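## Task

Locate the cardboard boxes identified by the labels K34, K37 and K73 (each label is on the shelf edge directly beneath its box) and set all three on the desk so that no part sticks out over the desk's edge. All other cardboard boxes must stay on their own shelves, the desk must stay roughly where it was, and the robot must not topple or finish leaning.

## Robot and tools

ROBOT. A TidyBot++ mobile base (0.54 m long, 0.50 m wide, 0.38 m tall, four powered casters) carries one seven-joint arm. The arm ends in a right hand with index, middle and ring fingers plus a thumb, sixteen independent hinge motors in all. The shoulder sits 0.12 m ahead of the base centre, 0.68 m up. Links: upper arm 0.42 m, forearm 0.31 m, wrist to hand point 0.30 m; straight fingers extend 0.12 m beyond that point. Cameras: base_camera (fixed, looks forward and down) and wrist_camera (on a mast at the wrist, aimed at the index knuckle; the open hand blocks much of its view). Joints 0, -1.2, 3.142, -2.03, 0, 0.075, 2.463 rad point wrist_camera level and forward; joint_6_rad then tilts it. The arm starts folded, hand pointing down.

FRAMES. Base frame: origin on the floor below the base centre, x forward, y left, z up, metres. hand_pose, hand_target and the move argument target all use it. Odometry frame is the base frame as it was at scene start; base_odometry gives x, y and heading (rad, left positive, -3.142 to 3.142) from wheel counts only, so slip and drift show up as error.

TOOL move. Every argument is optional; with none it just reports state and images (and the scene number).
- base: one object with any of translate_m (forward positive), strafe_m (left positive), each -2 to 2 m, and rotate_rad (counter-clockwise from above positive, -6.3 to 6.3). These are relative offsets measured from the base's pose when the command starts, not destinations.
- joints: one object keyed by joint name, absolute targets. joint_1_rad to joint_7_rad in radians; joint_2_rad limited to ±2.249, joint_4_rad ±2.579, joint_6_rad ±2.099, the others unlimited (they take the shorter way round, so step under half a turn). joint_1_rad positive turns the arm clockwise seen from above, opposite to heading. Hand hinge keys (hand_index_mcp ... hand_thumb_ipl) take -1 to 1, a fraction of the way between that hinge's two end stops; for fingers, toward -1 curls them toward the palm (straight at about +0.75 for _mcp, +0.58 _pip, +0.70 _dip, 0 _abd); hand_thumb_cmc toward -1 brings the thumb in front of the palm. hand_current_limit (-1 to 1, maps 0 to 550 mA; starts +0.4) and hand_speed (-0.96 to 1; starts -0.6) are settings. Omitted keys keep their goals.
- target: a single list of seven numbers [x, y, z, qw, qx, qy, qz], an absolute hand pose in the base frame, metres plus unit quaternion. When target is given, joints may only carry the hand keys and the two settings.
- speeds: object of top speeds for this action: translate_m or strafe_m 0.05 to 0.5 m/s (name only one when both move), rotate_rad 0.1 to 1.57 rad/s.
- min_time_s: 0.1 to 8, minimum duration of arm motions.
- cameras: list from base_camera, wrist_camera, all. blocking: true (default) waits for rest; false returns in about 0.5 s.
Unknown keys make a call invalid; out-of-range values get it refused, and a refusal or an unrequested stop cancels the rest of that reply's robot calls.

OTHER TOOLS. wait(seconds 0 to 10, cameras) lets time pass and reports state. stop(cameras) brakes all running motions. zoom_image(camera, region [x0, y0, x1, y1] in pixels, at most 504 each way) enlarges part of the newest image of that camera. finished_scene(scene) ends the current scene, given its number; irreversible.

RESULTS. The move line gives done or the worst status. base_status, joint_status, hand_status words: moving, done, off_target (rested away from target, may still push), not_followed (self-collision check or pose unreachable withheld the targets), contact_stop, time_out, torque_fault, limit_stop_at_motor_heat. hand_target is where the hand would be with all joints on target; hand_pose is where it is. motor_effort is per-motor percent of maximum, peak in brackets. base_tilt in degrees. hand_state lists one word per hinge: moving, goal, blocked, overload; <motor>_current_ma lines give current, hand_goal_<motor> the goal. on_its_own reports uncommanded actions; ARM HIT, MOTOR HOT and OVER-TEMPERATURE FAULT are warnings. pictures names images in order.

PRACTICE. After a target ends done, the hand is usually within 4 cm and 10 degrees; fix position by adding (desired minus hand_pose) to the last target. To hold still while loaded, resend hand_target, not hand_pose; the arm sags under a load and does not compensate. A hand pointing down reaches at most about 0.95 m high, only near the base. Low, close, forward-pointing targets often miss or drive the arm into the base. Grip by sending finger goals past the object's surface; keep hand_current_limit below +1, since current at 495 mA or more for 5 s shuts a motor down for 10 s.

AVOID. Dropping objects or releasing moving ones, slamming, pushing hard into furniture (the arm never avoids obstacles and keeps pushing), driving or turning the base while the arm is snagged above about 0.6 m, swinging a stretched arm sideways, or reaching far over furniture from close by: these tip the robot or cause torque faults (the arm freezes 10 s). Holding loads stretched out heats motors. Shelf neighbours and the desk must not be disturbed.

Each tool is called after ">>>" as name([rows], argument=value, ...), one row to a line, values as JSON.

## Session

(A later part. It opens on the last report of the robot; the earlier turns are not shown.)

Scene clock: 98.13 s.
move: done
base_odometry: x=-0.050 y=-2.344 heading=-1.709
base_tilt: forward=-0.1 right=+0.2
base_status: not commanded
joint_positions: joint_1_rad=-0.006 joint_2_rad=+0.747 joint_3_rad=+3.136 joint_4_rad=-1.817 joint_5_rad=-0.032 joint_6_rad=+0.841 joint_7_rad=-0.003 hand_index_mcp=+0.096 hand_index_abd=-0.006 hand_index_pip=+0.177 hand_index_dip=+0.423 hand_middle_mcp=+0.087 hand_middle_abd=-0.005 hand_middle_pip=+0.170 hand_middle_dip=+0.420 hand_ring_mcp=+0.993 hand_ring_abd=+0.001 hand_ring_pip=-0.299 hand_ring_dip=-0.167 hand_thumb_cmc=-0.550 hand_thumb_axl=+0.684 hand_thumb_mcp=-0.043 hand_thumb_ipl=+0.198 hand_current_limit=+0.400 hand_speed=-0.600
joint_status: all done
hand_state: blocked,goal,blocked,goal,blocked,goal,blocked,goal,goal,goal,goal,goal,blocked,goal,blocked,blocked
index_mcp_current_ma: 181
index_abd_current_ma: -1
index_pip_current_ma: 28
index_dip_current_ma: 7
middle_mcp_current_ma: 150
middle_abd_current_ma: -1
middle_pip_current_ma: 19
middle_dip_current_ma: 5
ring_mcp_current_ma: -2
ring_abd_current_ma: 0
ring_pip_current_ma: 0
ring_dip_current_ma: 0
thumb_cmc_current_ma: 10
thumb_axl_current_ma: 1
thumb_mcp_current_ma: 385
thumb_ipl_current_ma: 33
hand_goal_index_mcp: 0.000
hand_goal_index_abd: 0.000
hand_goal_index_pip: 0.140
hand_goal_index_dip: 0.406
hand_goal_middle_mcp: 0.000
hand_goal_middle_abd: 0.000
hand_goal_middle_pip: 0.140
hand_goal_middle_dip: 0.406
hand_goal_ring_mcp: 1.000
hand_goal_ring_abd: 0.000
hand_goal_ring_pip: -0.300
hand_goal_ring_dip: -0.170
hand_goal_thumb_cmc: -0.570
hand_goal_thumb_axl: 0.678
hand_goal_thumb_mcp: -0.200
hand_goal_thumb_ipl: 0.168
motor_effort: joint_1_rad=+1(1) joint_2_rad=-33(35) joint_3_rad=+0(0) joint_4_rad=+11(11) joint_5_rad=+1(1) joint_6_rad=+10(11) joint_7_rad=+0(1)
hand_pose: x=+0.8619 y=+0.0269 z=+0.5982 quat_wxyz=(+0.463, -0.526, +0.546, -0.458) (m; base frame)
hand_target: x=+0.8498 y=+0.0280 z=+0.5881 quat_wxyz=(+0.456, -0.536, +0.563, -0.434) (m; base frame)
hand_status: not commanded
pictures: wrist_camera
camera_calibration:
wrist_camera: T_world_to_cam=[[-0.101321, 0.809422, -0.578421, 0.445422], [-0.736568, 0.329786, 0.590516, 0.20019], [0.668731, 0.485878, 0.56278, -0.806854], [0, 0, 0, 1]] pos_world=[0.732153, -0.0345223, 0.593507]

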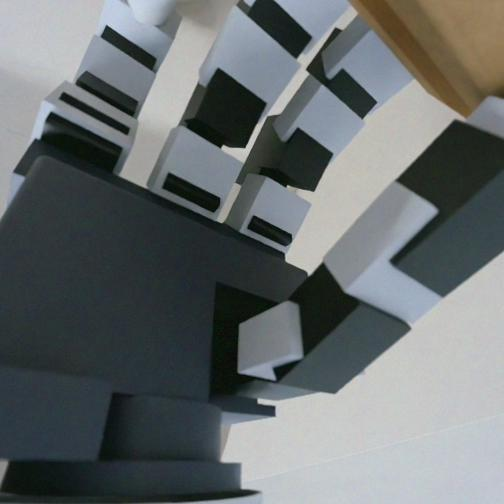

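>>> move(base={"translate_m": -0.5, "strafe_m": -0.4}, speeds={"translate_m": 0.25})

>>> move(joints={"joint_2_rad": 0.369, "joint_4_rad": -1.304, "joint_6_rad": -0.16}, min_time_s=3, base={"rotate_rad": 2.81}, speeds={"rotate_rad": 0.8})

>>> move(base={"translate_m": 1.5, "strafe_m": 0.17}, speeds={"translate_m": 0.4}, cameras=["all"])

Scene clock: 104.40 s.
move: done
base_odometry: x=-0.377 y=-1.794 heading=-1.709
base_tilt: forward=-0.1 right=+0.3
base_status: done
joint_positions: joint_1_rad=-0.006 joint_2_rad=+0.744 joint_3_rad=+3.136 joint_4_rad=-1.820 joint_5_rad=-0.032 joint_6_rad=+0.839 joint_7_rad=-0.003 hand_index_mcp=+0.095 hand_index_abd=-0.006 hand_index_pip=+0.178 hand_index_dip=+0.424 hand_middle_mcp=+0.085 hand_middle_abd=-0.006 hand_middle_pip=+0.170 hand_middle_dip=+0.420 hand_ring_mcp=+0.992 hand_ring_abd=+0.001 hand_ring_pip=-0.299 hand_ring_dip=-0.167 hand_thumb_cmc=-0.549 hand_thumb_axl=+0.684 hand_thumb_mcp=-0.043 hand_thumb_ipl=+0.199 hand_current_limit=+0.400 hand_speed=-0.600
joint_status: not commanded
hand_state: blocked,goal,blocked,goal,blocked,goal,blocked,goal,goal,goal,goal,goal,blocked,goal,blocked,blocked
index_mcp_current_ma: 177
index_abd_current_ma: -1
index_pip_current_ma: 29
index_dip_current_ma: 7
middle_mcp_current_ma: 144
middle_abd_current_ma: -1
middle_pip_current_ma: 19
middle_dip_current_ma: 5
ring_mcp_current_ma: -2
ring_abd_current_ma: 0
ring_pip_current_ma: 0
ring_dip_current_ma: 0
thumb_cmc_current_ma: 11
thumb_axl_current_ma: 2
thumb_mcp_current_ma: 385
thumb_ipl_current_ma: 35
hand_goal_index_mcp: 0.000
hand_goal_index_abd: 0.000
hand_goal_index_pip: 0.140
hand_goal_index_dip: 0.406
hand_goal_middle_mcp: 0.000
hand_goal_middle_abd: 0.000
hand_goal_middle_pip: 0.140
hand_goal_middle_dip: 0.406
hand_goal_ring_mcp: 1.000
hand_goal_ring_abd: 0.000
hand_goal_ring_pip: -0.300
hand_goal_ring_dip: -0.170
hand_goal_thumb_cmc: -0.570
hand_goal_thumb_axl: 0.678
hand_goal_thumb_mcp: -0.200
hand_goal_thumb_ipl: 0.168
motor_effort: joint_1_rad=+0(3) joint_2_rad=-33(34) joint_3_rad=+0(2) joint_4_rad=+11(12) joint_5_rad=+1(1) joint_6_rad=+9(10) joint_7_rad=+0(1)
hand_pose: x=+0.8606 y=+0.0264 z=+0.5984 quat_wxyz=(+0.462, -0.527, +0.547, -0.458) (m; base frame)
hand_target: x=+0.8498 y=+0.0280 z=+0.5881 quat_wxyz=(+0.456, -0.536, +0.563, -0.434) (m; base frame)
hand_status: not commanded
pictures: none

Scene clock: 108.80 s.
move: done
base_odometry: x=-0.377 y=-1.794 heading=+1.101
base_tilt: forward=-0.1 right=+0.2
base_status: done
joint_positions: joint_1_rad=-0.005 joint_2_rad=+0.384 joint_3_rad=+3.139 joint_4_rad=-1.335 joint_5_rad=-0.032 joint_6_rad=-0.099 joint_7_rad=-0.003 hand_index_mcp=+0.095 hand_index_abd=-0.007 hand_index_pip=+0.179 hand_index_dip=+0.424 hand_middle_mcp=+0.085 hand_middle_abd=-0.006 hand_middle_pip=+0.170 hand_middle_dip=+0.420 hand_ring_mcp=+0.992 hand_ring_abd=+0.001 hand_ring_pip=-0.299 hand_ring_dip=-0.167 hand_thumb_cmc=-0.548 hand_thumb_axl=+0.684 hand_thumb_mcp=-0.043 hand_thumb_ipl=+0.199 hand_current_limit=+0.400 hand_speed=-0.600
joint_status: all done
hand_state: blocked,goal,blocked,goal,blocked,goal,blocked,goal,goal,goal,goal,goal,blocked,goal,blocked,blocked
index_mcp_current_ma: 177
index_abd_current_ma: -1
index_pip_current_ma: 30
index_dip_current_ma: 7
middle_mcp_current_ma: 143
middle_abd_current_ma: -1
middle_pip_current_ma: 19
middle_dip_current_ma: 5
ring_mcp_current_ma: -2
ring_abd_current_ma: 0
ring_pip_current_ma: 0
ring_dip_current_ma: 0
thumb_cmc_current_ma: 11
thumb_axl_current_ma: 2
thumb_mcp_current_ma: 385
thumb_ipl_current_ma: 35
hand_goal_index_mcp: 0.000
hand_goal_index_abd: 0.000
hand_goal_index_pip: 0.140
hand_goal_index_dip: 0.406
hand_goal_middle_mcp: 0.000
hand_goal_middle_abd: 0.000
hand_goal_middle_pip: 0.140
hand_goal_middle_dip: 0.406
hand_goal_ring_mcp: 1.000
hand_goal_ring_abd: 0.000
hand_goal_ring_pip: -0.300
hand_goal_ring_dip: -0.170
hand_goal_thumb_cmc: -0.570
hand_goal_thumb_axl: 0.678
hand_goal_thumb_mcp: -0.200
hand_goal_thumb_ipl: 0.168
motor_effort: joint_1_rad=+0(5) joint_2_rad=-28(35) joint_3_rad=+0(3) joint_4_rad=+17(17) joint_5_rad=+0(2) joint_6_rad=+8(11) joint_7_rad=+0(1)
hand_pose: x=+0.8589 y=+0.0330 z=+0.8706 quat_wxyz=(+0.445, -0.550, +0.565, -0.424) (m; base frame)
hand_target: x=+0.8529 y=+0.0280 z=+0.8831 quat_wxyz=(+0.441, -0.547, +0.575, -0.420) (m; base frame)
hand_status: not commanded
pictures: none

Scene clock: 113.70 s.
move: done
base_odometry: x=+0.150 y=-0.379 heading=+1.101
base_tilt: forward=-0.1 right=+0.2
base_status: done
joint_positions: joint_1_rad=-0.005 joint_2_rad=+0.376 joint_3_rad=+3.139 joint_4_rad=-1.335 joint_5_rad=-0.032 joint_6_rad=-0.102 joint_7_rad=-0.003 hand_index_mcp=+0.095 hand_index_abd=-0.007 hand_index_pip=+0.179 hand_index_dip=+0.424 hand_middle_mcp=+0.084 hand_middle_abd=-0.006 hand_middle_pip=+0.170 hand_middle_dip=+0.420 hand_ring_mcp=+0.992 hand_ring_abd=+0.001 hand_ring_pip=-0.299 hand_ring_dip=-0.167 hand_thumb_cmc=-0.548 hand_thumb_axl=+0.684 hand_thumb_mcp=-0.043 hand_thumb_ipl=+0.199 hand_current_limit=+0.400 hand_speed=-0.600
joint_status: not commanded
hand_state: blocked,goal,blocked,goal,blocked,goal,blocked,goal,goal,goal,goal,goal,blocked,goal,blocked,blocked
index_mcp_current_ma: 177
index_abd_current_ma: -1
index_pip_current_ma: 30
index_dip_current_ma: 7
middle_mcp_current_ma: 142
middle_abd_current_ma: -1
middle_pip_current_ma: 19
middle_dip_current_ma: 5
ring_mcp_current_ma: -2
ring_abd_current_ma: 0
ring_pip_current_ma: 0
ring_dip_current_ma: 0
thumb_cmc_current_ma: 11
thumb_axl_current_ma: 2
thumb_mcp_current_ma: 385
thumb_ipl_current_ma: 35
hand_goal_index_mcp: 0.000
hand_goal_index_abd: 0.000
hand_goal_index_pip: 0.140
hand_goal_index_dip: 0.406
hand_goal_middle_mcp: 0.000
hand_goal_middle_abd: 0.000
hand_goal_middle_pip: 0.140
hand_goal_middle_dip: 0.406
hand_goal_ring_mcp: 1.000
hand_goal_ring_abd: 0.000
hand_goal_ring_pip: -0.300
hand_goal_ring_dip: -0.170
hand_goal_thumb_cmc: -0.570
hand_goal_thumb_axl: 0.678
hand_goal_thumb_mcp: -0.200
hand_goal_thumb_ipl: 0.168
motor_effort: joint_1_rad=+0(1) joint_2_rad=-28(31) joint_3_rad=+0(1) joint_4_rad=+17(18) joint_5_rad=+1(1) joint_6_rad=+9(10) joint_7_rad=+0(1)
hand_pose: x=+0.8570 y=+0.0330 z=+0.8758 quat_wxyz=(+0.446, -0.549, +0.564, -0.426) (m; base frame)
hand_target: x=+0.8529 y=+0.0280 z=+0.8831 quat_wxyz=(+0.441, -0.547, +0.575, -0.420) (m; base frame)
hand_status: not commanded
pictures: base_camera, wrist_camera
camera_calibration:
wrist_camera: T_world_to_cam=[[-0.169377, 0.813528, -0.556312, 0.639358], [-0.687586, 0.306855, 0.658077, -0.0696951], [0.706072, 0.493975, 0.507396, -0.946578], [0, 0, 0, 1]] pos_world=[0.728723, -0.0311635, 0.881838]

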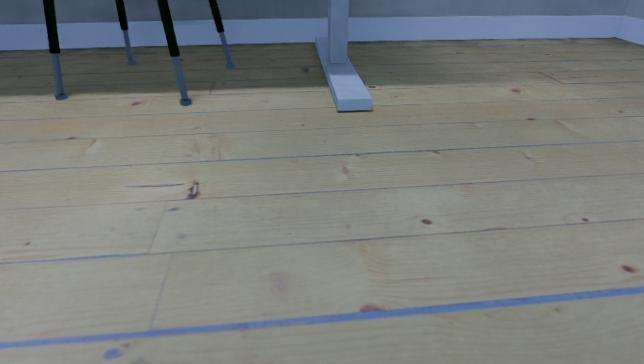

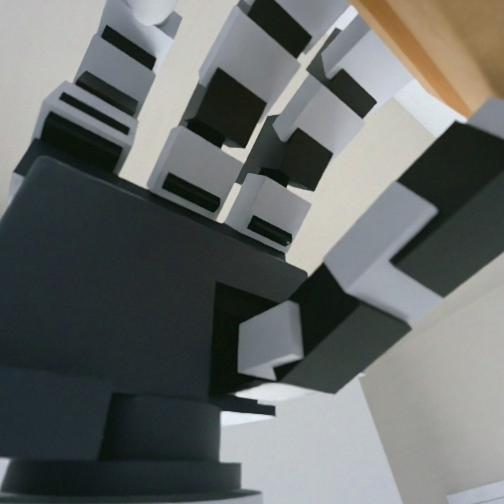

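>>> move(base={"rotate_rad": 0.05, "strafe_m": -0.1})

>>> move(base={"translate_m": 0.47}, speeds={"translate_m": 0.25}, cameras=["base_camera"])

Scene clock: 116.10 s.
move: done
base_odometry: x=+0.240 y=-0.424 heading=+1.152
base_tilt: forward=-0.1 right=+0.2
base_status: done
joint_positions: joint_1_rad=+0.004 joint_2_rad=+0.376 joint_3_rad=+3.143 joint_4_rad=-1.334 joint_5_rad=-0.032 joint_6_rad=-0.102 joint_7_rad=-0.004 hand_index_mcp=+0.095 hand_index_abd=-0.008 hand_index_pip=+0.179 hand_index_dip=+0.424 hand_middle_mcp=+0.084 hand_middle_abd=-0.007 hand_middle_pip=+0.170 hand_middle_dip=+0.420 hand_ring_mcp=+0.992 hand_ring_abd=+0.001 hand_ring_pip=-0.299 hand_ring_dip=-0.167 hand_thumb_cmc=-0.548 hand_thumb_axl=+0.684 hand_thumb_mcp=-0.043 hand_thumb_ipl=+0.199 hand_current_limit=+0.400 hand_speed=-0.600
joint_status: not commanded
hand_state: blocked,goal,blocked,goal,blocked,goal,blocked,goal,goal,goal,goal,goal,blocked,goal,blocked,blocked
index_mcp_current_ma: 177
index_abd_current_ma: -1
index_pip_current_ma: 30
index_dip_current_ma: 7
middle_mcp_current_ma: 142
middle_abd_current_ma: -1
middle_pip_current_ma: 19
middle_dip_current_ma: 5
ring_mcp_current_ma: -2
ring_abd_current_ma: 0
ring_pip_current_ma: 0
ring_dip_current_ma: 0
thumb_cmc_current_ma: 12
thumb_axl_current_ma: 2
thumb_mcp_current_ma: 385
thumb_ipl_current_ma: 35
hand_goal_index_mcp: 0.000
hand_goal_index_abd: 0.000
hand_goal_index_pip: 0.140
hand_goal_index_dip: 0.406
hand_goal_middle_mcp: 0.000
hand_goal_middle_abd: 0.000
hand_goal_middle_pip: 0.140
hand_goal_middle_dip: 0.406
hand_goal_ring_mcp: 1.000
hand_goal_ring_abd: 0.000
hand_goal_ring_pip: -0.300
hand_goal_ring_dip: -0.170
hand_goal_thumb_cmc: -0.570
hand_goal_thumb_axl: 0.678
hand_goal_thumb_mcp: -0.200
hand_goal_thumb_ipl: 0.168
motor_effort: joint_1_rad=+0(5) joint_2_rad=-29(30) joint_3_rad=+0(3) joint_4_rad=+17(18) joint_5_rad=+1(1) joint_6_rad=+9(10) joint_7_rad=+0(1)
hand_pose: x=+0.8574 y=+0.0242 z=+0.8757 quat_wxyz=(+0.443, -0.546, +0.567, -0.429) (m; base frame)
hand_target: x=+0.8529 y=+0.0280 z=+0.8831 quat_wxyz=(+0.441, -0.547, +0.575, -0.420) (m; base frame)
hand_status: not commanded
pictures: none

Scene clock: 118.83 s.
move: done
base_odometry: x=+0.431 y=+0.005 heading=+1.151
base_tilt: forward=-0.1 right=+0.2
base_status: done
joint_positions: joint_1_rad=+0.004 joint_2_rad=+0.373 joint_3_rad=+3.143 joint_4_rad=-1.334 joint_5_rad=-0.032 joint_6_rad=-0.103 joint_7_rad=-0.004 hand_index_mcp=+0.095 hand_index_abd=-0.008 hand_index_pip=+0.179 hand_index_dip=+0.424 hand_middle_mcp=+0.084 hand_middle_abd=-0.007 hand_middle_pip=+0.171 hand_middle_dip=+0.420 hand_ring_mcp=+0.992 hand_ring_abd=+0.001 hand_ring_pip=-0.299 hand_ring_dip=-0.167 hand_thumb_cmc=-0.548 hand_thumb_axl=+0.684 hand_thumb_mcp=-0.043 hand_thumb_ipl=+0.199 hand_current_limit=+0.400 hand_speed=-0.600
joint_status: not commanded
hand_state: blocked,goal,blocked,goal,blocked,goal,blocked,goal,goal,goal,goal,goal,blocked,goal,blocked,blocked
index_mcp_current_ma: 176
index_abd_current_ma: -1
index_pip_current_ma: 31
index_dip_current_ma: 7
middle_mcp_current_ma: 140
middle_abd_current_ma: -1
middle_pip_current_ma: 20
middle_dip_current_ma: 5
ring_mcp_current_ma: -2
ring_abd_current_ma: 0
ring_pip_current_ma: 0
ring_dip_current_ma: 0
thumb_cmc_current_ma: 12
thumb_axl_current_ma: 2
thumb_mcp_current_ma: 385
thumb_ipl_current_ma: 35
hand_goal_index_mcp: 0.000
hand_goal_index_abd: 0.000
hand_goal_index_pip: 0.140
hand_goal_index_dip: 0.406
hand_goal_middle_mcp: 0.000
hand_goal_middle_abd: 0.000
hand_goal_middle_pip: 0.140
hand_goal_middle_dip: 0.406
hand_goal_ring_mcp: 1.000
hand_goal_ring_abd: 0.000
hand_goal_ring_pip: -0.300
hand_goal_ring_dip: -0.170
hand_goal_thumb_cmc: -0.570
hand_goal_thumb_axl: 0.678
hand_goal_thumb_mcp: -0.200
hand_goal_thumb_ipl: 0.168
motor_effort: joint_1_rad=+0(1) joint_2_rad=-28(31) joint_3_rad=+0(0) joint_4_rad=+17(18) joint_5_rad=+0(1) joint_6_rad=+9(10) joint_7_rad=+0(1)
hand_pose: x=+0.8567 y=+0.0242 z=+0.8776 quat_wxyz=(+0.444, -0.546, +0.566, -0.429) (m; base frame)
hand_target: x=+0.8529 y=+0.0280 z=+0.8831 quat_wxyz=(+0.441, -0.547, +0.575, -0.420) (m; base frame)
hand_status: not commanded
pictures: base_camera

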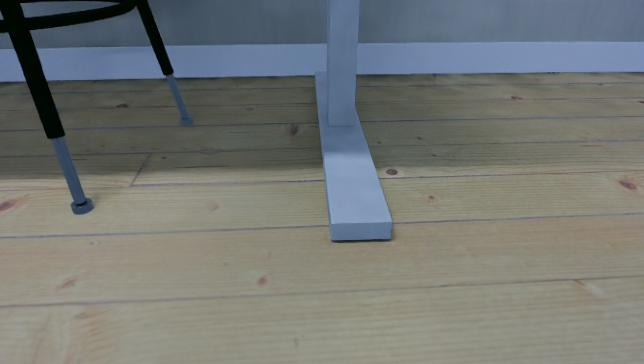

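>>> move(joints={"joint_2_rad": 0.43, "joint_4_rad": -1.43, "joint_6_rad": 0.05}, min_time_s=2)

Scene clock: 121.87 s.
move: done
base_odometry: x=+0.431 y=+0.005 heading=+1.151
base_tilt: forward=-0.1 right=+0.2
base_status: not commanded
joint_positions: joint_1_rad=+0.004 joint_2_rad=+0.373 joint_3_rad=+3.143 joint_4_rad=-1.396 joint_5_rad=-0.032 joint_6_rad=+0.002 joint_7_rad=-0.004 hand_index_mcp=+0.094 hand_index_abd=-0.008 hand_index_pip=+0.179 hand_index_dip=+0.424 hand_middle_mcp=+0.077 hand_middle_abd=-0.007 hand_middle_pip=+0.171 hand_middle_dip=+0.420 hand_ring_mcp=+0.992 hand_ring_abd=+0.001 hand_ring_pip=-0.299 hand_ring_dip=-0.167 hand_thumb_cmc=-0.545 hand_thumb_axl=+0.686 hand_thumb_mcp=-0.043 hand_thumb_ipl=+0.200 hand_current_limit=+0.400 hand_speed=-0.600
joint_status: all done
hand_state: blocked,goal,blocked,goal,blocked,goal,blocked,goal,goal,goal,goal,goal,blocked,goal,blocked,blocked
index_mcp_current_ma: 173
index_abd_current_ma: -1
index_pip_current_ma: 31
index_dip_current_ma: 8
middle_mcp_current_ma: 121
middle_abd_current_ma: -1
middle_pip_current_ma: 20
middle_dip_current_ma: 5
ring_mcp_current_ma: -2
ring_abd_current_ma: 0
ring_pip_current_ma: 0
ring_dip_current_ma: 0
thumb_cmc_current_ma: 15
thumb_axl_current_ma: 2
thumb_mcp_current_ma: 385
thumb_ipl_current_ma: 37
hand_goal_index_mcp: 0.000
hand_goal_index_abd: 0.000
hand_goal_index_pip: 0.140
hand_goal_index_dip: 0.406
hand_goal_middle_mcp: 0.000
hand_goal_middle_abd: 0.000
hand_goal_middle_pip: 0.140
hand_goal_middle_dip: 0.406
hand_goal_ring_mcp: 1.000
hand_goal_ring_abd: 0.000
hand_goal_ring_pip: -0.300
hand_goal_ring_dip: -0.170
hand_goal_thumb_cmc: -0.570
hand_goal_thumb_axl: 0.678
hand_goal_thumb_mcp: -0.200
hand_goal_thumb_ipl: 0.168
motor_effort: joint_1_rad=+0(1) joint_2_rad=-24(30) joint_3_rad=+0(1) joint_4_rad=+14(18) joint_5_rad=+1(1) joint_6_rad=+7(10) joint_7_rad=+1(1)
hand_pose: x=+0.8600 y=+0.0232 z=+0.8701 quat_wxyz=(+0.455, -0.535, +0.558, -0.442) (m; base frame)
hand_target: x=+0.8687 y=+0.0280 z=+0.8218 quat_wxyz=(+0.447, -0.542, +0.570, -0.426) (m; base frame)
hand_status: not commanded
pictures: none

>>> move(joints={"joint_2_rad": 0.45}, min_time_s=1)

Scene clock: 123.67 s.
move: done
base_odometry: x=+0.431 y=+0.005 heading=+1.151
base_tilt: forward=-0.1 right=+0.2
base_status: not commanded
joint_positions: joint_1_rad=+0.004 joint_2_rad=+0.376 joint_3_rad=+3.143 joint_4_rad=-1.397 joint_5_rad=-0.032 joint_6_rad=+0.010 joint_7_rad=-0.005 hand_index_mcp=+0.093 hand_index_abd=-0.009 hand_index_pip=+0.179 hand_index_dip=+0.424 hand_middle_mcp=+0.075 hand_middle_abd=-0.007 hand_middle_pip=+0.171 hand_middle_dip=+0.420 hand_ring_mcp=+0.992 hand_ring_abd=+0.001 hand_ring_pip=-0.299 hand_ring_dip=-0.167 hand_thumb_cmc=-0.544 hand_thumb_axl=+0.686 hand_thumb_mcp=-0.043 hand_thumb_ipl=+0.200 hand_current_limit=+0.400 hand_speed=-0.600
joint_status: all done
hand_state: blocked,goal,blocked,goal,blocked,goal,blocked,goal,goal,goal,goal,goal,blocked,goal,blocked,blocked
index_mcp_current_ma: 171
index_abd_current_ma: -2
index_pip_current_ma: 31
index_dip_current_ma: 8
middle_mcp_current_ma: 115
middle_abd_current_ma: -1
middle_pip_current_ma: 20
middle_dip_current_ma: 5
ring_mcp_current_ma: -2
ring_abd_current_ma: 0
ring_pip_current_ma: 0
ring_dip_current_ma: 0
thumb_cmc_current_ma: 15
thumb_axl_current_ma: 2
thumb_mcp_current_ma: 385
thumb_ipl_current_ma: 37
hand_goal_index_mcp: 0.000
hand_goal_index_abd: 0.000
hand_goal_index_pip: 0.140
hand_goal_index_dip: 0.406
hand_goal_middle_mcp: 0.000
hand_goal_middle_abd: 0.000
hand_goal_middle_pip: 0.140
hand_goal_middle_dip: 0.406
hand_goal_ring_mcp: 1.000
hand_goal_ring_abd: 0.000
hand_goal_ring_pip: -0.300
hand_goal_ring_dip: -0.170
hand_goal_thumb_cmc: -0.570
hand_goal_thumb_axl: 0.678
hand_goal_thumb_mcp: -0.200
hand_goal_thumb_ipl: 0.168
motor_effort: joint_1_rad=+0(1) joint_2_rad=-22(24) joint_3_rad=+0(1) joint_4_rad=+13(14) joint_5_rad=+1(1) joint_6_rad=+6(8) joint_7_rad=+0(1)
hand_pose: x=+0.8616 y=+0.0232 z=+0.8697 quat_wxyz=(+0.456, -0.534, +0.557, -0.443) (m; base frame)
hand_target: x=+0.8714 y=+0.0280 z=+0.8068 quat_wxyz=(+0.442, -0.546, +0.574, -0.420) (m; base frame)
hand_status: not commanded
pictures: none

>>> move(joints={"joint_2_rad": 0.42}, min_time_s=1)

>>> move(joints={"hand_index_mcp": 0.2, "hand_middle_mcp": 0.2, "hand_thumb_mcp": 0.05})

>>> move(joints={"hand_index_mcp": 0.6, "hand_middle_mcp": 0.6, "hand_thumb_mcp": 0.226})

>>> move(joints={"joint_2_rad": 0.30, "joint_4_rad": -1.304, "joint_6_rad": -0.16}, min_time_s=2, cameras=["wrist_camera"])

Scene clock: 125.40 s.
move: done
base_odometry: x=+0.431 y=+0.005 heading=+1.151
base_tilt: forward=-0.1 right=+0.2
base_status: not commanded
joint_positions: joint_1_rad=+0.004 joint_2_rad=+0.376 joint_3_rad=+3.143 joint_4_rad=-1.397 joint_5_rad=-0.032 joint_6_rad=+0.010 joint_7_rad=-0.005 hand_index_mcp=+0.093 hand_index_abd=-0.009 hand_index_pip=+0.179 hand_index_dip=+0.424 hand_middle_mcp=+0.075 hand_middle_abd=-0.007 hand_middle_pip=+0.171 hand_middle_dip=+0.420 hand_ring_mcp=+0.992 hand_ring_abd=+0.001 hand_ring_pip=-0.299 hand_ring_dip=-0.167 hand_thumb_cmc=-0.544 hand_thumb_axl=+0.686 hand_thumb_mcp=-0.043 hand_thumb_ipl=+0.200 hand_current_limit=+0.400 hand_speed=-0.600
joint_status: all done
hand_state: blocked,goal,blocked,goal,blocked,goal,blocked,goal,goal,goal,goal,goal,blocked,goal,blocked,blocked
index_mcp_current_ma: 171
index_abd_current_ma: -2
index_pip_current_ma: 31
index_dip_current_ma: 8
middle_mcp_current_ma: 115
middle_abd_current_ma: -1
middle_pip_current_ma: 20
middle_dip_current_ma: 5
ring_mcp_current_ma: -2
ring_abd_current_ma: 0
ring_pip_current_ma: 0
ring_dip_current_ma: 0
thumb_cmc_current_ma: 15
thumb_axl_current_ma: 2
thumb_mcp_current_ma: 385
thumb_ipl_current_ma: 37
hand_goal_index_mcp: 0.000
hand_goal_index_abd: 0.000
hand_goal_index_pip: 0.140
hand_goal_index_dip: 0.406
hand_goal_middle_mcp: 0.000
hand_goal_middle_abd: 0.000
hand_goal_middle_pip: 0.140
hand_goal_middle_dip: 0.406
hand_goal_ring_mcp: 1.000
hand_goal_ring_abd: 0.000
hand_goal_ring_pip: -0.300
hand_goal_ring_dip: -0.170
hand_goal_thumb_cmc: -0.570
hand_goal_thumb_axl: 0.678
hand_goal_thumb_mcp: -0.200
hand_goal_thumb_ipl: 0.168
motor_effort: joint_1_rad=+0(0) joint_2_rad=-22(25) joint_3_rad=+0(0) joint_4_rad=+13(13) joint_5_rad=+1(1) joint_6_rad=+6(7) joint_7_rad=+1(1)
hand_pose: x=+0.8616 y=+0.0232 z=+0.8697 quat_wxyz=(+0.456, -0.534, +0.557, -0.443) (m; base frame)
hand_target: x=+0.8673 y=+0.0280 z=+0.8293 quat_wxyz=(+0.450, -0.540, +0.568, -0.429) (m; base frame)
hand_status: not commanded
pictures: none

Scene clock: 126.07 s.
move: done
base_odometry: x=+0.431 y=+0.005 heading=+1.151
base_tilt: forward=-0.1 right=+0.2
base_status: not commanded
joint_positions: joint_1_rad=+0.004 joint_2_rad=+0.387 joint_3_rad=+3.143 joint_4_rad=-1.411 joint_5_rad=-0.032 joint_6_rad=+0.012 joint_7_rad=-0.005 hand_index_mcp=+0.188 hand_index_abd=-0.003 hand_index_pip=+0.142 hand_index_dip=+0.409 hand_middle_mcp=+0.194 hand_middle_abd=-0.003 hand_middle_pip=+0.134 hand_middle_dip=+0.401 hand_ring_mcp=+0.991 hand_ring_abd=+0.001 hand_ring_pip=-0.299 hand_ring_dip=-0.167 hand_thumb_cmc=-0.568 hand_thumb_axl=+0.680 hand_thumb_mcp=+0.048 hand_thumb_ipl=+0.170 hand_current_limit=+0.400 hand_speed=-0.600
joint_status: all done
hand_state: goal,goal,goal,goal,goal,goal,goal,goal,goal,goal,goal,goal,goal,goal,goal,goal
index_mcp_current_ma: -4
index_abd_current_ma: 0
index_pip_current_ma: 0
index_dip_current_ma: 0
middle_mcp_current_ma: -1
middle_abd_current_ma: 0
middle_pip_current_ma: -1
middle_dip_current_ma: -1
ring_mcp_current_ma: -2
ring_abd_current_ma: 0
ring_pip_current_ma: 0
ring_dip_current_ma: 0
thumb_cmc_current_ma: 0
thumb_axl_current_ma: 0
thumb_mcp_current_ma: 0
thumb_ipl_current_ma: 0
hand_goal_index_mcp: 0.200
hand_goal_index_abd: 0.000
hand_goal_index_pip: 0.140
hand_goal_index_dip: 0.406
hand_goal_middle_mcp: 0.200
hand_goal_middle_abd: 0.000
hand_goal_middle_pip: 0.140
hand_goal_middle_dip: 0.406
hand_goal_ring_mcp: 1.000
hand_goal_ring_abd: 0.000
hand_goal_ring_pip: -0.300
hand_goal_ring_dip: -0.170
hand_goal_thumb_cmc: -0.570
hand_goal_thumb_axl: 0.678
hand_goal_thumb_mcp: 0.050
hand_goal_thumb_ipl: 0.168
motor_effort: joint_1_rad=+0(0) joint_2_rad=-27(29) joint_3_rad=+0(0) joint_4_rad=+16(17) joint_5_rad=+1(1) joint_6_rad=+7(8) joint_7_rad=+1(1)
hand_pose: x=+0.8606 y=+0.0232 z=+0.8542 quat_wxyz=(+0.450, -0.539, +0.562, -0.437) (m; base frame)
hand_target: x=+0.8673 y=+0.0280 z=+0.8293 quat_wxyz=(+0.450, -0.540, +0.568, -0.429) (m; base frame)
hand_status: not commanded
pictures: none

Scene clock: 126.80 s.
move: off_target
base_odometry: x=+0.431 y=+0.005 heading=+1.151
base_tilt: forward=-0.1 right=+0.2
base_status: not commanded
joint_positions: joint_1_rad=+0.004 joint_2_rad=+0.387 joint_3_rad=+3.143 joint_4_rad=-1.412 joint_5_rad=-0.032 joint_6_rad=+0.012 joint_7_rad=-0.005 hand_index_mcp=+0.582 hand_index_abd=-0.003 hand_index_pip=+0.141 hand_index_dip=+0.409 hand_middle_mcp=+0.579 hand_middle_abd=-0.003 hand_middle_pip=+0.136 hand_middle_dip=+0.403 hand_ring_mcp=+0.991 hand_ring_abd=+0.001 hand_ring_pip=-0.299 hand_ring_dip=-0.167 hand_thumb_cmc=-0.568 hand_thumb_axl=+0.680 hand_thumb_mcp=+0.222 hand_thumb_ipl=+0.170 hand_current_limit=+0.400 hand_speed=-0.600
joint_status: hand_middle_mcp off_target (ended at +0.579, target +0.600); the others done
hand_state: goal,goal,goal,goal,blocked,goal,goal,goal,goal,goal,goal,goal,goal,goal,goal,goal
index_mcp_current_ma: -8
index_abd_current_ma: 0
index_pip_current_ma: 0
index_dip_current_ma: 0
middle_mcp_current_ma: -11
middle_abd_current_ma: 0
middle_pip_current_ma: -1
middle_dip_current_ma: 0
ring_mcp_current_ma: -2
ring_abd_current_ma: 0
ring_pip_current_ma: 0
ring_dip_current_ma: 0
thumb_cmc_current_ma: 0
thumb_axl_current_ma: 0
thumb_mcp_current_ma: -1
thumb_ipl_current_ma: 0
hand_goal_index_mcp: 0.600
hand_goal_index_abd: 0.000
hand_goal_index_pip: 0.140
hand_goal_index_dip: 0.406
hand_goal_middle_mcp: 0.600
hand_goal_middle_abd: 0.000
hand_goal_middle_pip: 0.140
hand_goal_middle_dip: 0.406
hand_goal_ring_mcp: 1.000
hand_goal_ring_abd: 0.000
hand_goal_ring_pip: -0.300
hand_goal_ring_dip: -0.170
hand_goal_thumb_cmc: -0.570
hand_goal_thumb_axl: 0.678
hand_goal_thumb_mcp: 0.226
hand_goal_thumb_ipl: 0.168
motor_effort: joint_1_rad=+0(0) joint_2_rad=-27(28) joint_3_rad=+0(0) joint_4_rad=+16(17) joint_5_rad=+1(1) joint_6_rad=+9(10) joint_7_rad=+0(1)
hand_pose: x=+0.8604 y=+0.0232 z=+0.8536 quat_wxyz=(+0.450, -0.540, +0.562, -0.436) (m; base frame)
hand_target: x=+0.8673 y=+0.0280 z=+0.8293 quat_wxyz=(+0.450, -0.540, +0.568, -0.429) (m; base frame)
hand_status: not commanded
pictures: none

Scene clock: 129.13 s.
move: done
base_odometry: x=+0.431 y=+0.005 heading=+1.151
base_tilt: forward=-0.1 right=+0.2
base_status: not commanded
joint_positions: joint_1_rad=+0.004 joint_2_rad=+0.310 joint_3_rad=+3.143 joint_4_rad=-1.334 joint_5_rad=-0.032 joint_6_rad=-0.095 joint_7_rad=-0.005 hand_index_mcp=+0.582 hand_index_abd=-0.003 hand_index_pip=+0.141 hand_index_dip=+0.409 hand_middle_mcp=+0.579 hand_middle_abd=-0.003 hand_middle_pip=+0.136 hand_middle_dip=+0.403 hand_ring_mcp=+0.991 hand_ring_abd=+0.001 hand_ring_pip=-0.299 hand_ring_dip=-0.167 hand_thumb_cmc=-0.568 hand_thumb_axl=+0.680 hand_thumb_mcp=+0.223 hand_thumb_ipl=+0.170 hand_current_limit=+0.400 hand_speed=-0.600
joint_status: all done
hand_state: goal,goal,goal,goal,blocked,goal,goal,goal,goal,goal,goal,goal,goal,goal,goal,goal
index_mcp_current_ma: -8
index_abd_current_ma: 0
index_pip_current_ma: 0
index_dip_current_ma: 0
middle_mcp_current_ma: -11
middle_abd_current_ma: 0
middle_pip_current_ma: -1
middle_dip_current_ma: 0
ring_mcp_current_ma: -2
ring_abd_current_ma: 0
ring_pip_current_ma: 0
ring_dip_current_ma: 0
thumb_cmc_current_ma: 0
thumb_axl_current_ma: 0
thumb_mcp_current_ma: -1
thumb_ipl_current_ma: 0
hand_goal_index_mcp: 0.600
hand_goal_index_abd: 0.000
hand_goal_index_pip: 0.140
hand_goal_index_dip: 0.406
hand_goal_middle_mcp: 0.600
hand_goal_middle_abd: 0.000
hand_goal_middle_pip: 0.140
hand_goal_middle_dip: 0.406
hand_goal_ring_mcp: 1.000
hand_goal_ring_abd: 0.000
hand_goal_ring_pip: -0.300
hand_goal_ring_dip: -0.170
hand_goal_thumb_cmc: -0.570
hand_goal_thumb_axl: 0.678
hand_goal_thumb_mcp: 0.226
hand_goal_thumb_ipl: 0.168
motor_effort: joint_1_rad=+0(1) joint_2_rad=-26(30) joint_3_rad=+0(0) joint_4_rad=+17(18) joint_5_rad=+1(1) joint_6_rad=+8(10) joint_7_rad=+0(1)
hand_pose: x=+0.8440 y=+0.0242 z=+0.9264 quat_wxyz=(+0.464, -0.530, +0.550, -0.449) (m; base frame)
hand_target: x=+0.8373 y=+0.0280 z=+0.9333 quat_wxyz=(+0.460, -0.532, +0.559, -0.438) (m; base frame)
hand_status: not commanded
pictures: wrist_camera
camera_calibration:
wrist_camera: T_world_to_cam=[[-0.117402, 0.815456, -0.566788, 0.638252], [-0.730067, 0.316033, 0.605909, -0.0253435], [0.673215, 0.484928, 0.558235, -0.977909], [0, 0, 0, 1]] pos_world=[0.714773, -0.0382413, 0.923013]

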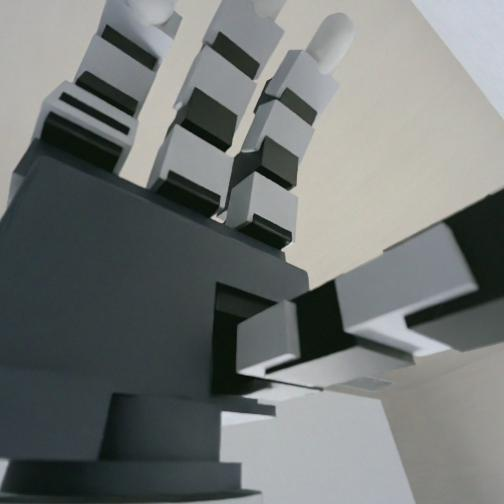

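>>> move(base={"translate_m": -0.35}, speeds={"translate_m": 0.3})

>>> move(joints={"joint_1_rad": 0, "joint_2_rad": -1.2, "joint_3_rad": 3.142, "joint_4_rad": -2.03, "joint_5_rad": 0, "joint_6_rad": -0.35, "joint_7_rad": 2.463, "hand_thumb_cmc": 1.0, "hand_thumb_mcp": 1.0, "hand_thumb_ipl": 0.9, "hand_index_mcp": 0.754, "hand_middle_mcp": 0.754}, min_time_s=3, cameras=["all"])

Scene clock: 131.77 s.
move: done
base_odometry: x=+0.289 y=-0.315 heading=+1.151
base_tilt: forward=-0.1 right=+0.3
base_status: done
joint_positions: joint_1_rad=+0.004 joint_2_rad=+0.298 joint_3_rad=+3.143 joint_4_rad=-1.331 joint_5_rad=-0.032 joint_6_rad=-0.098 joint_7_rad=-0.005 hand_index_mcp=+0.583 hand_index_abd=-0.002 hand_index_pip=+0.141 hand_index_dip=+0.408 hand_middle_mcp=+0.580 hand_middle_abd=-0.002 hand_middle_pip=+0.136 hand_middle_dip=+0.403 hand_ring_mcp=+0.991 hand_ring_abd=+0.001 hand_ring_pip=-0.299 hand_ring_dip=-0.167 hand_thumb_cmc=-0.569 hand_thumb_axl=+0.680 hand_thumb_mcp=+0.223 hand_thumb_ipl=+0.170 hand_current_limit=+0.400 hand_speed=-0.600
joint_status: not commanded
hand_state: goal,goal,goal,goal,goal,goal,goal,goal,goal,goal,goal,goal,goal,goal,goal,goal
index_mcp_current_ma: -8
index_abd_current_ma: 0
index_pip_current_ma: 0
index_dip_current_ma: 0
middle_mcp_current_ma: -10
middle_abd_current_ma: 0
middle_pip_current_ma: -1
middle_dip_current_ma: 0
ring_mcp_current_ma: -2
ring_abd_current_ma: 0
ring_pip_current_ma: 0
ring_dip_current_ma: 0
thumb_cmc_current_ma: 0
thumb_axl_current_ma: 0
thumb_mcp_current_ma: 0
thumb_ipl_current_ma: 0
hand_goal_index_mcp: 0.600
hand_goal_index_abd: 0.000
hand_goal_index_pip: 0.140
hand_goal_index_dip: 0.406
hand_goal_middle_mcp: 0.600
hand_goal_middle_abd: 0.000
hand_goal_middle_pip: 0.140
hand_goal_middle_dip: 0.406
hand_goal_ring_mcp: 1.000
hand_goal_ring_abd: 0.000
hand_goal_ring_pip: -0.300
hand_goal_ring_dip: -0.170
hand_goal_thumb_cmc: -0.570
hand_goal_thumb_axl: 0.678
hand_goal_thumb_mcp: 0.226
hand_goal_thumb_ipl: 0.168
motor_effort: joint_1_rad=+0(6) joint_2_rad=-26(29) joint_3_rad=+0(4) joint_4_rad=+16(17) joint_5_rad=+0(1) joint_6_rad=+8(10) joint_7_rad=+0(1)
hand_pose: x=+0.8410 y=+0.0247 z=+0.9355 quat_wxyz=(+0.467, -0.527, +0.548, -0.451) (m; base frame)
hand_target: x=+0.8373 y=+0.0280 z=+0.9333 quat_wxyz=(+0.460, -0.532, +0.559, -0.438) (m; base frame)
hand_status: not commanded
pictures: none

Scene clock: 135.43 s.
move: done
base_odometry: x=+0.289 y=-0.315 heading=+1.151
base_tilt: forward=-0.1 right=+0.2
base_status: not commanded
joint_positions: joint_1_rad=+0.004 joint_2_rad=-1.177 joint_3_rad=+3.143 joint_4_rad=-2.010 joint_5_rad=-0.032 joint_6_rad=-0.286 joint_7_rad=+2.413 hand_index_mcp=+0.757 hand_index_abd=+0.001 hand_index_pip=+0.140 hand_index_dip=+0.408 hand_middle_mcp=+0.758 hand_middle_abd=+0.001 hand_middle_pip=+0.138 hand_middle_dip=+0.404 hand_ring_mcp=+1.000 hand_ring_abd=+0.001 hand_ring_pip=-0.299 hand_ring_dip=-0.167 hand_thumb_cmc=+0.999 hand_thumb_axl=+0.679 hand_thumb_mcp=+0.995 hand_thumb_ipl=+0.897 hand_current_limit=+0.400 hand_speed=-0.600
joint_status: all done
hand_state: goal,goal,goal,goal,goal,goal,goal,goal,goal,goal,goal,goal,goal,goal,goal,goal
index_mcp_current_ma: 0
index_abd_current_ma: 0
index_pip_current_ma: 0
index_dip_current_ma: 0
middle_mcp_current_ma: 0
middle_abd_current_ma: 0
middle_pip_current_ma: 0
middle_dip_current_ma: 0
ring_mcp_current_ma: 0
ring_abd_current_ma: 0
ring_pip_current_ma: 0
ring_dip_current_ma: 0
thumb_cmc_current_ma: 0
thumb_axl_current_ma: 0
thumb_mcp_current_ma: -1
thumb_ipl_current_ma: 0
hand_goal_index_mcp: 0.754
hand_goal_index_abd: 0.000
hand_goal_index_pip: 0.140
hand_goal_index_dip: 0.406
hand_goal_middle_mcp: 0.754
hand_goal_middle_abd: 0.000
hand_goal_middle_pip: 0.140
hand_goal_middle_dip: 0.406
hand_goal_ring_mcp: 1.000
hand_goal_ring_abd: 0.000
hand_goal_ring_pip: -0.300
hand_goal_ring_dip: -0.170
hand_goal_thumb_cmc: 1.000
hand_goal_thumb_axl: 0.678
hand_goal_thumb_mcp: 1.000
hand_goal_thumb_ipl: 0.900
motor_effort: joint_1_rad=+0(2) joint_2_rad=+15(28) joint_3_rad=+1(2) joint_4_rad=+13(19) joint_5_rad=+0(2) joint_6_rad=+7(10) joint_7_rad=+0(1)
hand_pose: x=+0.2142 y=-0.0720 z=+1.2282 quat_wxyz=(-0.334, -0.486, -0.211, -0.779) (m; base frame)
hand_target: x=+0.2178 y=-0.0699 z=+1.2092 quat_wxyz=(-0.358, -0.502, -0.240, -0.750) (m; base frame)
hand_status: not commanded
pictures: base_camera, wrist_camera
camera_calibration:
wrist_camera: T_world_to_cam=[[0.0292678, -0.994337, -0.102162, 0.0814331], [-0.492407, 0.0746019, -0.867162, 1.10332], [0.869873, 0.0756853, -0.487435, 0.537061], [0, 0, 0, 1]] pos_world=[0.0737219, -0.0419851, 1.22686]

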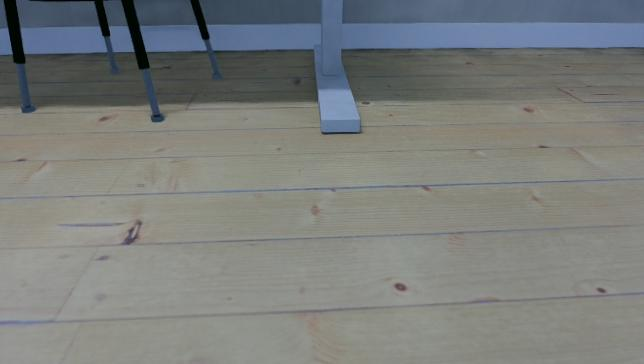

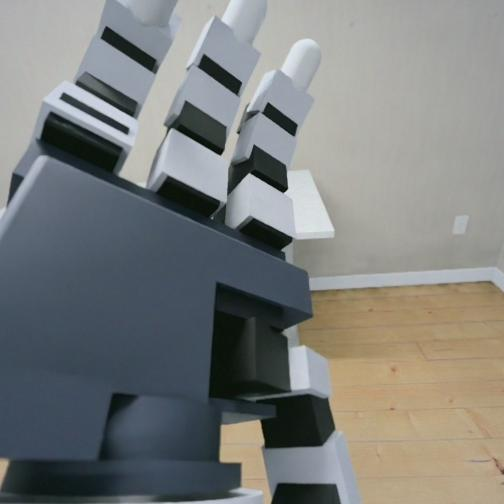

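>>> move(base={"strafe_m": 0.35}, cameras=["wrist_camera"])

Scene clock: 137.70 s.
move: done
base_odometry: x=-0.031 y=-0.172 heading=+1.151
base_tilt: forward=-0.1 right=+0.2
base_status: done
joint_positions: joint_1_rad=+0.004 joint_2_rad=-1.177 joint_3_rad=+3.142 joint_4_rad=-2.011 joint_5_rad=-0.032 joint_6_rad=-0.287 joint_7_rad=+2.415 hand_index_mcp=+0.758 hand_index_abd=+0.001 hand_index_pip=+0.140 hand_index_dip=+0.408 hand_middle_mcp=+0.759 hand_middle_abd=+0.001 hand_middle_pip=+0.138 hand_middle_dip=+0.404 hand_ring_mcp=+1.000 hand_ring_abd=+0.001 hand_ring_pip=-0.299 hand_ring_dip=-0.167 hand_thumb_cmc=+0.999 hand_thumb_axl=+0.678 hand_thumb_mcp=+0.995 hand_thumb_ipl=+0.897 hand_current_limit=+0.400 hand_speed=-0.600
joint_status: not commanded
hand_state: goal,goal,goal,goal,goal,goal,goal,goal,goal,goal,goal,goal,goal,goal,goal,goal
index_mcp_current_ma: 1
index_abd_current_ma: 0
index_pip_current_ma: 0
index_dip_current_ma: 0
middle_mcp_current_ma: 1
middle_abd_current_ma: 0
middle_pip_current_ma: 0
middle_dip_current_ma: 0
ring_mcp_current_ma: 0
ring_abd_current_ma: 0
ring_pip_current_ma: 0
ring_dip_current_ma: 0
thumb_cmc_current_ma: 0
thumb_axl_current_ma: 0
thumb_mcp_current_ma: -1
thumb_ipl_current_ma: 0
hand_goal_index_mcp: 0.754
hand_goal_index_abd: 0.000
hand_goal_index_pip: 0.140
hand_goal_index_dip: 0.406
hand_goal_middle_mcp: 0.754
hand_goal_middle_abd: 0.000
hand_goal_middle_pip: 0.140
hand_goal_middle_dip: 0.406
hand_goal_ring_mcp: 1.000
hand_goal_ring_abd: 0.000
hand_goal_ring_pip: -0.300
hand_goal_ring_dip: -0.170
hand_goal_thumb_cmc: 1.000
hand_goal_thumb_axl: 0.678
hand_goal_thumb_mcp: 1.000
hand_goal_thumb_ipl: 0.900
motor_effort: joint_1_rad=+0(2) joint_2_rad=+14(16) joint_3_rad=+1(3) joint_4_rad=+12(13) joint_5_rad=+0(1) joint_6_rad=+8(9) joint_7_rad=+0(1)
hand_pose: x=+0.2148 y=-0.0712 z=+1.2274 quat_wxyz=(-0.334, -0.487, -0.213, -0.778) (m; base frame)
hand_target: x=+0.2178 y=-0.0699 z=+1.2092 quat_wxyz=(-0.358, -0.502, -0.240, -0.750) (m; base frame)
hand_status: not commanded
pictures: wrist_camera
camera_calibration:
wrist_camera: T_world_to_cam=[[0.0285856, -0.994664, -0.0991279, 0.0785746], [-0.494523, 0.07211, -0.866168, 1.102], [0.868694, 0.073781, -0.489823, 0.539078], [0, 0, 0, 1]] pos_world=[0.0744231, -0.0410834, 1.22636]

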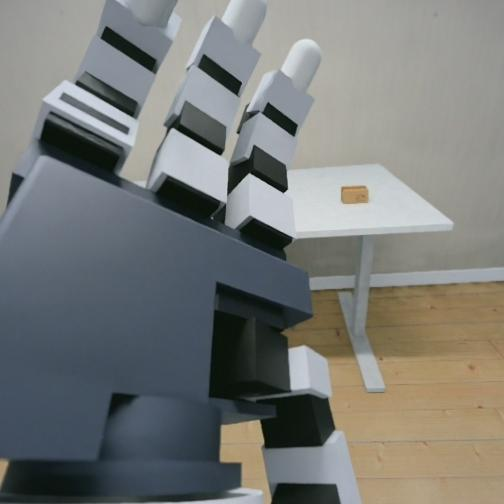

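>>> move(base={"rotate_rad": -3.13})

>>> move(base={"translate_m": 1.669, "strafe_m": 0.976}, joints={"joint_1_rad": 0, "joint_2_rad": 0.607, "joint_3_rad": 3.142, "joint_4_rad": -1.744, "joint_5_rad": 0, "joint_6_rad": 0.867, "joint_7_rad": 2.463}, min_time_s=3, cameras=["all"])

Scene clock: 142.37 s.
move: done
base_odometry: x=-0.031 y=-0.172 heading=-1.978
base_tilt: forward=-0.1 right=+0.2
base_status: done
joint_positions: joint_1_rad=+0.004 joint_2_rad=-1.177 joint_3_rad=+3.142 joint_4_rad=-2.011 joint_5_rad=-0.032 joint_6_rad=-0.287 joint_7_rad=+2.415 hand_index_mcp=+0.758 hand_index_abd=+0.001 hand_index_pip=+0.140 hand_index_dip=+0.408 hand_middle_mcp=+0.759 hand_middle_abd=+0.001 hand_middle_pip=+0.138 hand_middle_dip=+0.404 hand_ring_mcp=+1.000 hand_ring_abd=+0.001 hand_ring_pip=-0.299 hand_ring_dip=-0.167 hand_thumb_cmc=+0.999 hand_thumb_axl=+0.678 hand_thumb_mcp=+0.995 hand_thumb_ipl=+0.897 hand_current_limit=+0.400 hand_speed=-0.600
joint_status: not commanded
hand_state: goal,goal,goal,goal,goal,goal,goal,goal,goal,goal,goal,goal,goal,goal,goal,goal
index_mcp_current_ma: 1
index_abd_current_ma: 0
index_pip_current_ma: 0
index_dip_current_ma: 0
middle_mcp_current_ma: 1
middle_abd_current_ma: 0
middle_pip_current_ma: 0
middle_dip_current_ma: 0
ring_mcp_current_ma: 0
ring_abd_current_ma: 0
ring_pip_current_ma: 0
ring_dip_current_ma: 0
thumb_cmc_current_ma: 0
thumb_axl_current_ma: 0
thumb_mcp_current_ma: -1
thumb_ipl_current_ma: 0
hand_goal_index_mcp: 0.754
hand_goal_index_abd: 0.000
hand_goal_index_pip: 0.140
hand_goal_index_dip: 0.406
hand_goal_middle_mcp: 0.754
hand_goal_middle_abd: 0.000
hand_goal_middle_pip: 0.140
hand_goal_middle_dip: 0.406
hand_goal_ring_mcp: 1.000
hand_goal_ring_abd: 0.000
hand_goal_ring_pip: -0.300
hand_goal_ring_dip: -0.170
hand_goal_thumb_cmc: 1.000
hand_goal_thumb_axl: 0.678
hand_goal_thumb_mcp: 1.000
hand_goal_thumb_ipl: 0.900
motor_effort: joint_1_rad=+0(1) joint_2_rad=+15(16) joint_3_rad=+1(1) joint_4_rad=+13(13) joint_5_rad=+0(1) joint_6_rad=+7(9) joint_7_rad=+0(1)
hand_pose: x=+0.2149 y=-0.0712 z=+1.2273 quat_wxyz=(-0.334, -0.487, -0.213, -0.778) (m; base frame)
hand_target: x=+0.2178 y=-0.0699 z=+1.2092 quat_wxyz=(-0.358, -0.502, -0.240, -0.750) (m; base frame)
hand_status: not commanded
pictures: none

Scene clock: 147.57 s.
move: done
base_odometry: x=+0.204 y=-2.091 heading=-1.978
base_tilt: forward=-0.1 right=+0.2
base_status: done
joint_positions: joint_1_rad=+0.004 joint_2_rad=+0.570 joint_3_rad=+3.142 joint_4_rad=-1.768 joint_5_rad=-0.032 joint_6_rad=+0.811 joint_7_rad=+2.415 hand_index_mcp=+0.759 hand_index_abd=+0.001 hand_index_pip=+0.140 hand_index_dip=+0.408 hand_middle_mcp=+0.760 hand_middle_abd=+0.001 hand_middle_pip=+0.139 hand_middle_dip=+0.404 hand_ring_mcp=+1.000 hand_ring_abd=+0.001 hand_ring_pip=-0.299 hand_ring_dip=-0.167 hand_thumb_cmc=+0.999 hand_thumb_axl=+0.678 hand_thumb_mcp=+0.995 hand_thumb_ipl=+0.897 hand_current_limit=+0.400 hand_speed=-0.600
joint_status: all done
hand_state: goal,goal,goal,goal,goal,goal,goal,goal,goal,goal,goal,goal,goal,goal,goal,goal
index_mcp_current_ma: 1
index_abd_current_ma: 0
index_pip_current_ma: 0
index_dip_current_ma: 0
middle_mcp_current_ma: 1
middle_abd_current_ma: 0
middle_pip_current_ma: 0
middle_dip_current_ma: 0
ring_mcp_current_ma: 0
ring_abd_current_ma: 0
ring_pip_current_ma: 0
ring_dip_current_ma: 0
thumb_cmc_current_ma: 0
thumb_axl_current_ma: 0
thumb_mcp_current_ma: -1
thumb_ipl_current_ma: 0
hand_goal_index_mcp: 0.754
hand_goal_index_abd: 0.000
hand_goal_index_pip: 0.140
hand_goal_index_dip: 0.406
hand_goal_middle_mcp: 0.754
hand_goal_middle_abd: 0.000
hand_goal_middle_pip: 0.140
hand_goal_middle_dip: 0.406
hand_goal_ring_mcp: 1.000
hand_goal_ring_abd: 0.000
hand_goal_ring_pip: -0.300
hand_goal_ring_dip: -0.170
hand_goal_thumb_cmc: 1.000
hand_goal_thumb_axl: 0.678
hand_goal_thumb_mcp: 1.000
hand_goal_thumb_ipl: 0.900
motor_effort: joint_1_rad=+0(2) joint_2_rad=-29(32) joint_3_rad=+0(2) joint_4_rad=+13(17) joint_5_rad=+0(2) joint_6_rad=+9(10) joint_7_rad=+0(1)
hand_pose: x=+0.8695 y=-0.0827 z=+0.8773 quat_wxyz=(-0.297, -0.638, -0.268, -0.658) (m; base frame)
hand_target: x=+0.8782 y=-0.0699 z=+0.8842 quat_wxyz=(-0.318, -0.610, -0.292, -0.665) (m; base frame)
hand_status: not commanded
pictures: base_camera, wrist_camera
camera_calibration:
wrist_camera: T_world_to_cam=[[-0.0453813, -0.994287, -0.096609, 0.0758049], [-0.794417, 0.0945541, -0.599968, 1.15234], [0.605675, 0.0495205, -0.79417, 0.293461], [0, 0, 0, 1]] pos_world=[0.741138, -0.0481193, 0.93175]

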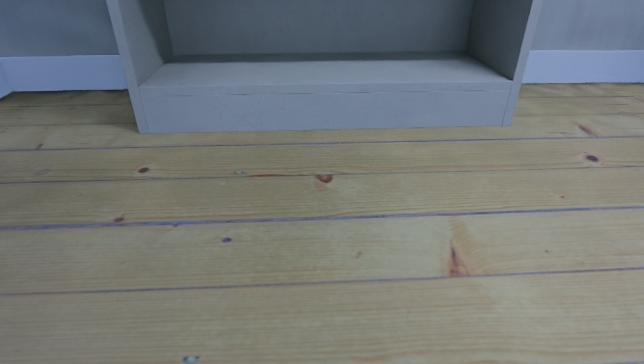

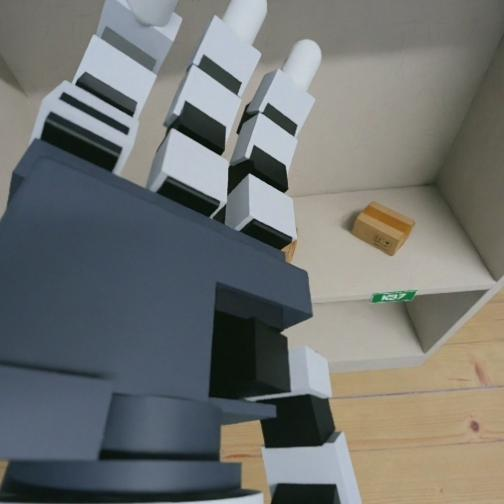

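>>> zoom_image(camera="wrist_camera", region=[334, 186, 434, 306])

Scaled by 4.200.

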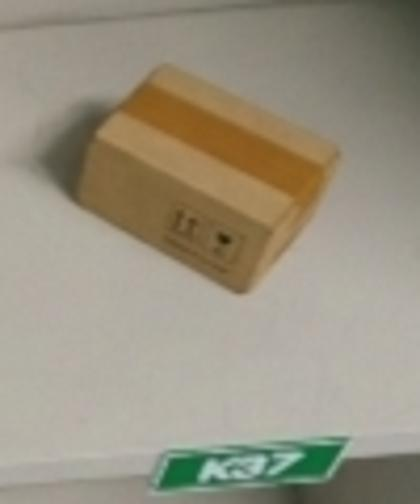

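>>> move(base={"translate_m": -0.12, "strafe_m": 0.263}, joints={"joint_1_rad": 0, "joint_2_rad": 0.732, "joint_3_rad": 3.142, "joint_4_rad": -1.796, "joint_5_rad": 0, "joint_6_rad": 0.57, "joint_7_rad": -0.05, "hand_index_mcp": 0.616, "hand_middle_mcp": 0.616, "hand_ring_mcp": 1.0, "hand_index_pip": 0.139, "hand_middle_pip": 0.139, "hand_ring_pip": -0.3, "hand_index_dip": 0.406, "hand_middle_dip": 0.406, "hand_ring_dip": -0.17, "hand_thumb_cmc": -0.571, "hand_thumb_mcp": 0.225, "hand_thumb_ipl": 0.168}, min_time_s=3)

>>> move(base={"rotate_rad": -0.7}, cameras=["base_camera"])

Scene clock: 154.23 s.
move: done
base_odometry: x=+0.493 y=-2.086 heading=-1.978
base_tilt: forward=-0.1 right=+0.2
base_status: done
joint_positions: joint_1_rad=-0.001 joint_2_rad=+0.686 joint_3_rad=+3.142 joint_4_rad=-1.778 joint_5_rad=-0.032 joint_6_rad=+0.635 joint_7_rad=-0.001 hand_index_mcp=+0.610 hand_index_abd=+0.001 hand_index_pip=+0.140 hand_index_dip=+0.408 hand_middle_mcp=+0.609 hand_middle_abd=+0.001 hand_middle_pip=+0.139 hand_middle_dip=+0.404 hand_ring_mcp=+0.993 hand_ring_abd=+0.001 hand_ring_pip=-0.299 hand_ring_dip=-0.167 hand_thumb_cmc=-0.568 hand_thumb_axl=+0.678 hand_thumb_mcp=+0.227 hand_thumb_ipl=+0.170 hand_current_limit=+0.400 hand_speed=-0.600
joint_status: all done
hand_state: goal,goal,goal,goal,goal,goal,goal,goal,goal,goal,goal,goal,goal,goal,goal,goal
index_mcp_current_ma: -1
index_abd_current_ma: 0
index_pip_current_ma: 0
index_dip_current_ma: 0
middle_mcp_current_ma: -1
middle_abd_current_ma: 0
middle_pip_current_ma: 0
middle_dip_current_ma: 0
ring_mcp_current_ma: -2
ring_abd_current_ma: 0
ring_pip_current_ma: 0
ring_dip_current_ma: 0
thumb_cmc_current_ma: 0
thumb_axl_current_ma: 0
thumb_mcp_current_ma: 0
thumb_ipl_current_ma: 0
hand_goal_index_mcp: 0.616
hand_goal_index_abd: 0.000
hand_goal_index_pip: 0.140
hand_goal_index_dip: 0.406
hand_goal_middle_mcp: 0.616
hand_goal_middle_abd: 0.000
hand_goal_middle_pip: 0.140
hand_goal_middle_dip: 0.406
hand_goal_ring_mcp: 1.000
hand_goal_ring_abd: 0.000
hand_goal_ring_pip: -0.300
hand_goal_ring_dip: -0.170
hand_goal_thumb_cmc: -0.570
hand_goal_thumb_axl: 0.678
hand_goal_thumb_mcp: 0.226
hand_goal_thumb_ipl: 0.168
motor_effort: joint_1_rad=+0(3) joint_2_rad=-31(33) joint_3_rad=+0(2) joint_4_rad=+12(15) joint_5_rad=+0(2) joint_6_rad=+9(10) joint_7_rad=+0(1)
hand_pose: x=+0.8528 y=+0.0212 z=+0.6034 quat_wxyz=(+0.432, -0.549, +0.572, -0.431) (m; base frame)
hand_target: x=+0.8288 y=+0.0280 z=+0.5464 quat_wxyz=(+0.404, -0.572, +0.601, -0.385) (m; base frame)
hand_status: not commanded
pictures: none

Scene clock: 156.07 s.
move: done
base_odometry: x=+0.493 y=-2.086 heading=-2.679
base_tilt: forward=-0.1 right=+0.2
base_status: done
joint_positions: joint_1_rad=+0.012 joint_2_rad=+0.687 joint_3_rad=+3.150 joint_4_rad=-1.778 joint_5_rad=-0.031 joint_6_rad=+0.635 joint_7_rad=-0.002 hand_index_mcp=+0.610 hand_index_abd=+0.001 hand_index_pip=+0.140 hand_index_dip=+0.408 hand_middle_mcp=+0.609 hand_middle_abd=+0.001 hand_middle_pip=+0.139 hand_middle_dip=+0.404 hand_ring_mcp=+0.993 hand_ring_abd=+0.001 hand_ring_pip=-0.299 hand_ring_dip=-0.167 hand_thumb_cmc=-0.570 hand_thumb_axl=+0.678 hand_thumb_mcp=+0.227 hand_thumb_ipl=+0.170 hand_current_limit=+0.400 hand_speed=-0.600
joint_status: not commanded
hand_state: goal,goal,goal,goal,goal,goal,goal,goal,goal,goal,goal,goal,goal,goal,goal,goal
index_mcp_current_ma: -1
index_abd_current_ma: 0
index_pip_current_ma: 0
index_dip_current_ma: 0
middle_mcp_current_ma: -1
middle_abd_current_ma: 0
middle_pip_current_ma: 0
middle_dip_current_ma: 0
ring_mcp_current_ma: -2
ring_abd_current_ma: 0
ring_pip_current_ma: 0
ring_dip_current_ma: 0
thumb_cmc_current_ma: 0
thumb_axl_current_ma: 0
thumb_mcp_current_ma: 0
thumb_ipl_current_ma: 0
hand_goal_index_mcp: 0.616
hand_goal_index_abd: 0.000
hand_goal_index_pip: 0.140
hand_goal_index_dip: 0.406
hand_goal_middle_mcp: 0.616
hand_goal_middle_abd: 0.000
hand_goal_middle_pip: 0.140
hand_goal_middle_dip: 0.406
hand_goal_ring_mcp: 1.000
hand_goal_ring_abd: 0.000
hand_goal_ring_pip: -0.300
hand_goal_ring_dip: -0.170
hand_goal_thumb_cmc: -0.570
hand_goal_thumb_axl: 0.678
hand_goal_thumb_mcp: 0.226
hand_goal_thumb_ipl: 0.168
motor_effort: joint_1_rad=+0(5) joint_2_rad=-30(32) joint_3_rad=+0(4) joint_4_rad=+12(12) joint_5_rad=+1(2) joint_6_rad=+8(9) joint_7_rad=+0(1)
hand_pose: x=+0.8530 y=+0.0070 z=+0.6028 quat_wxyz=(+0.426, -0.545, +0.576, -0.436) (m; base frame)
hand_target: x=+0.8288 y=+0.0280 z=+0.5464 quat_wxyz=(+0.404, -0.572, +0.601, -0.385) (m; base frame)
hand_status: not commanded
pictures: base_camera

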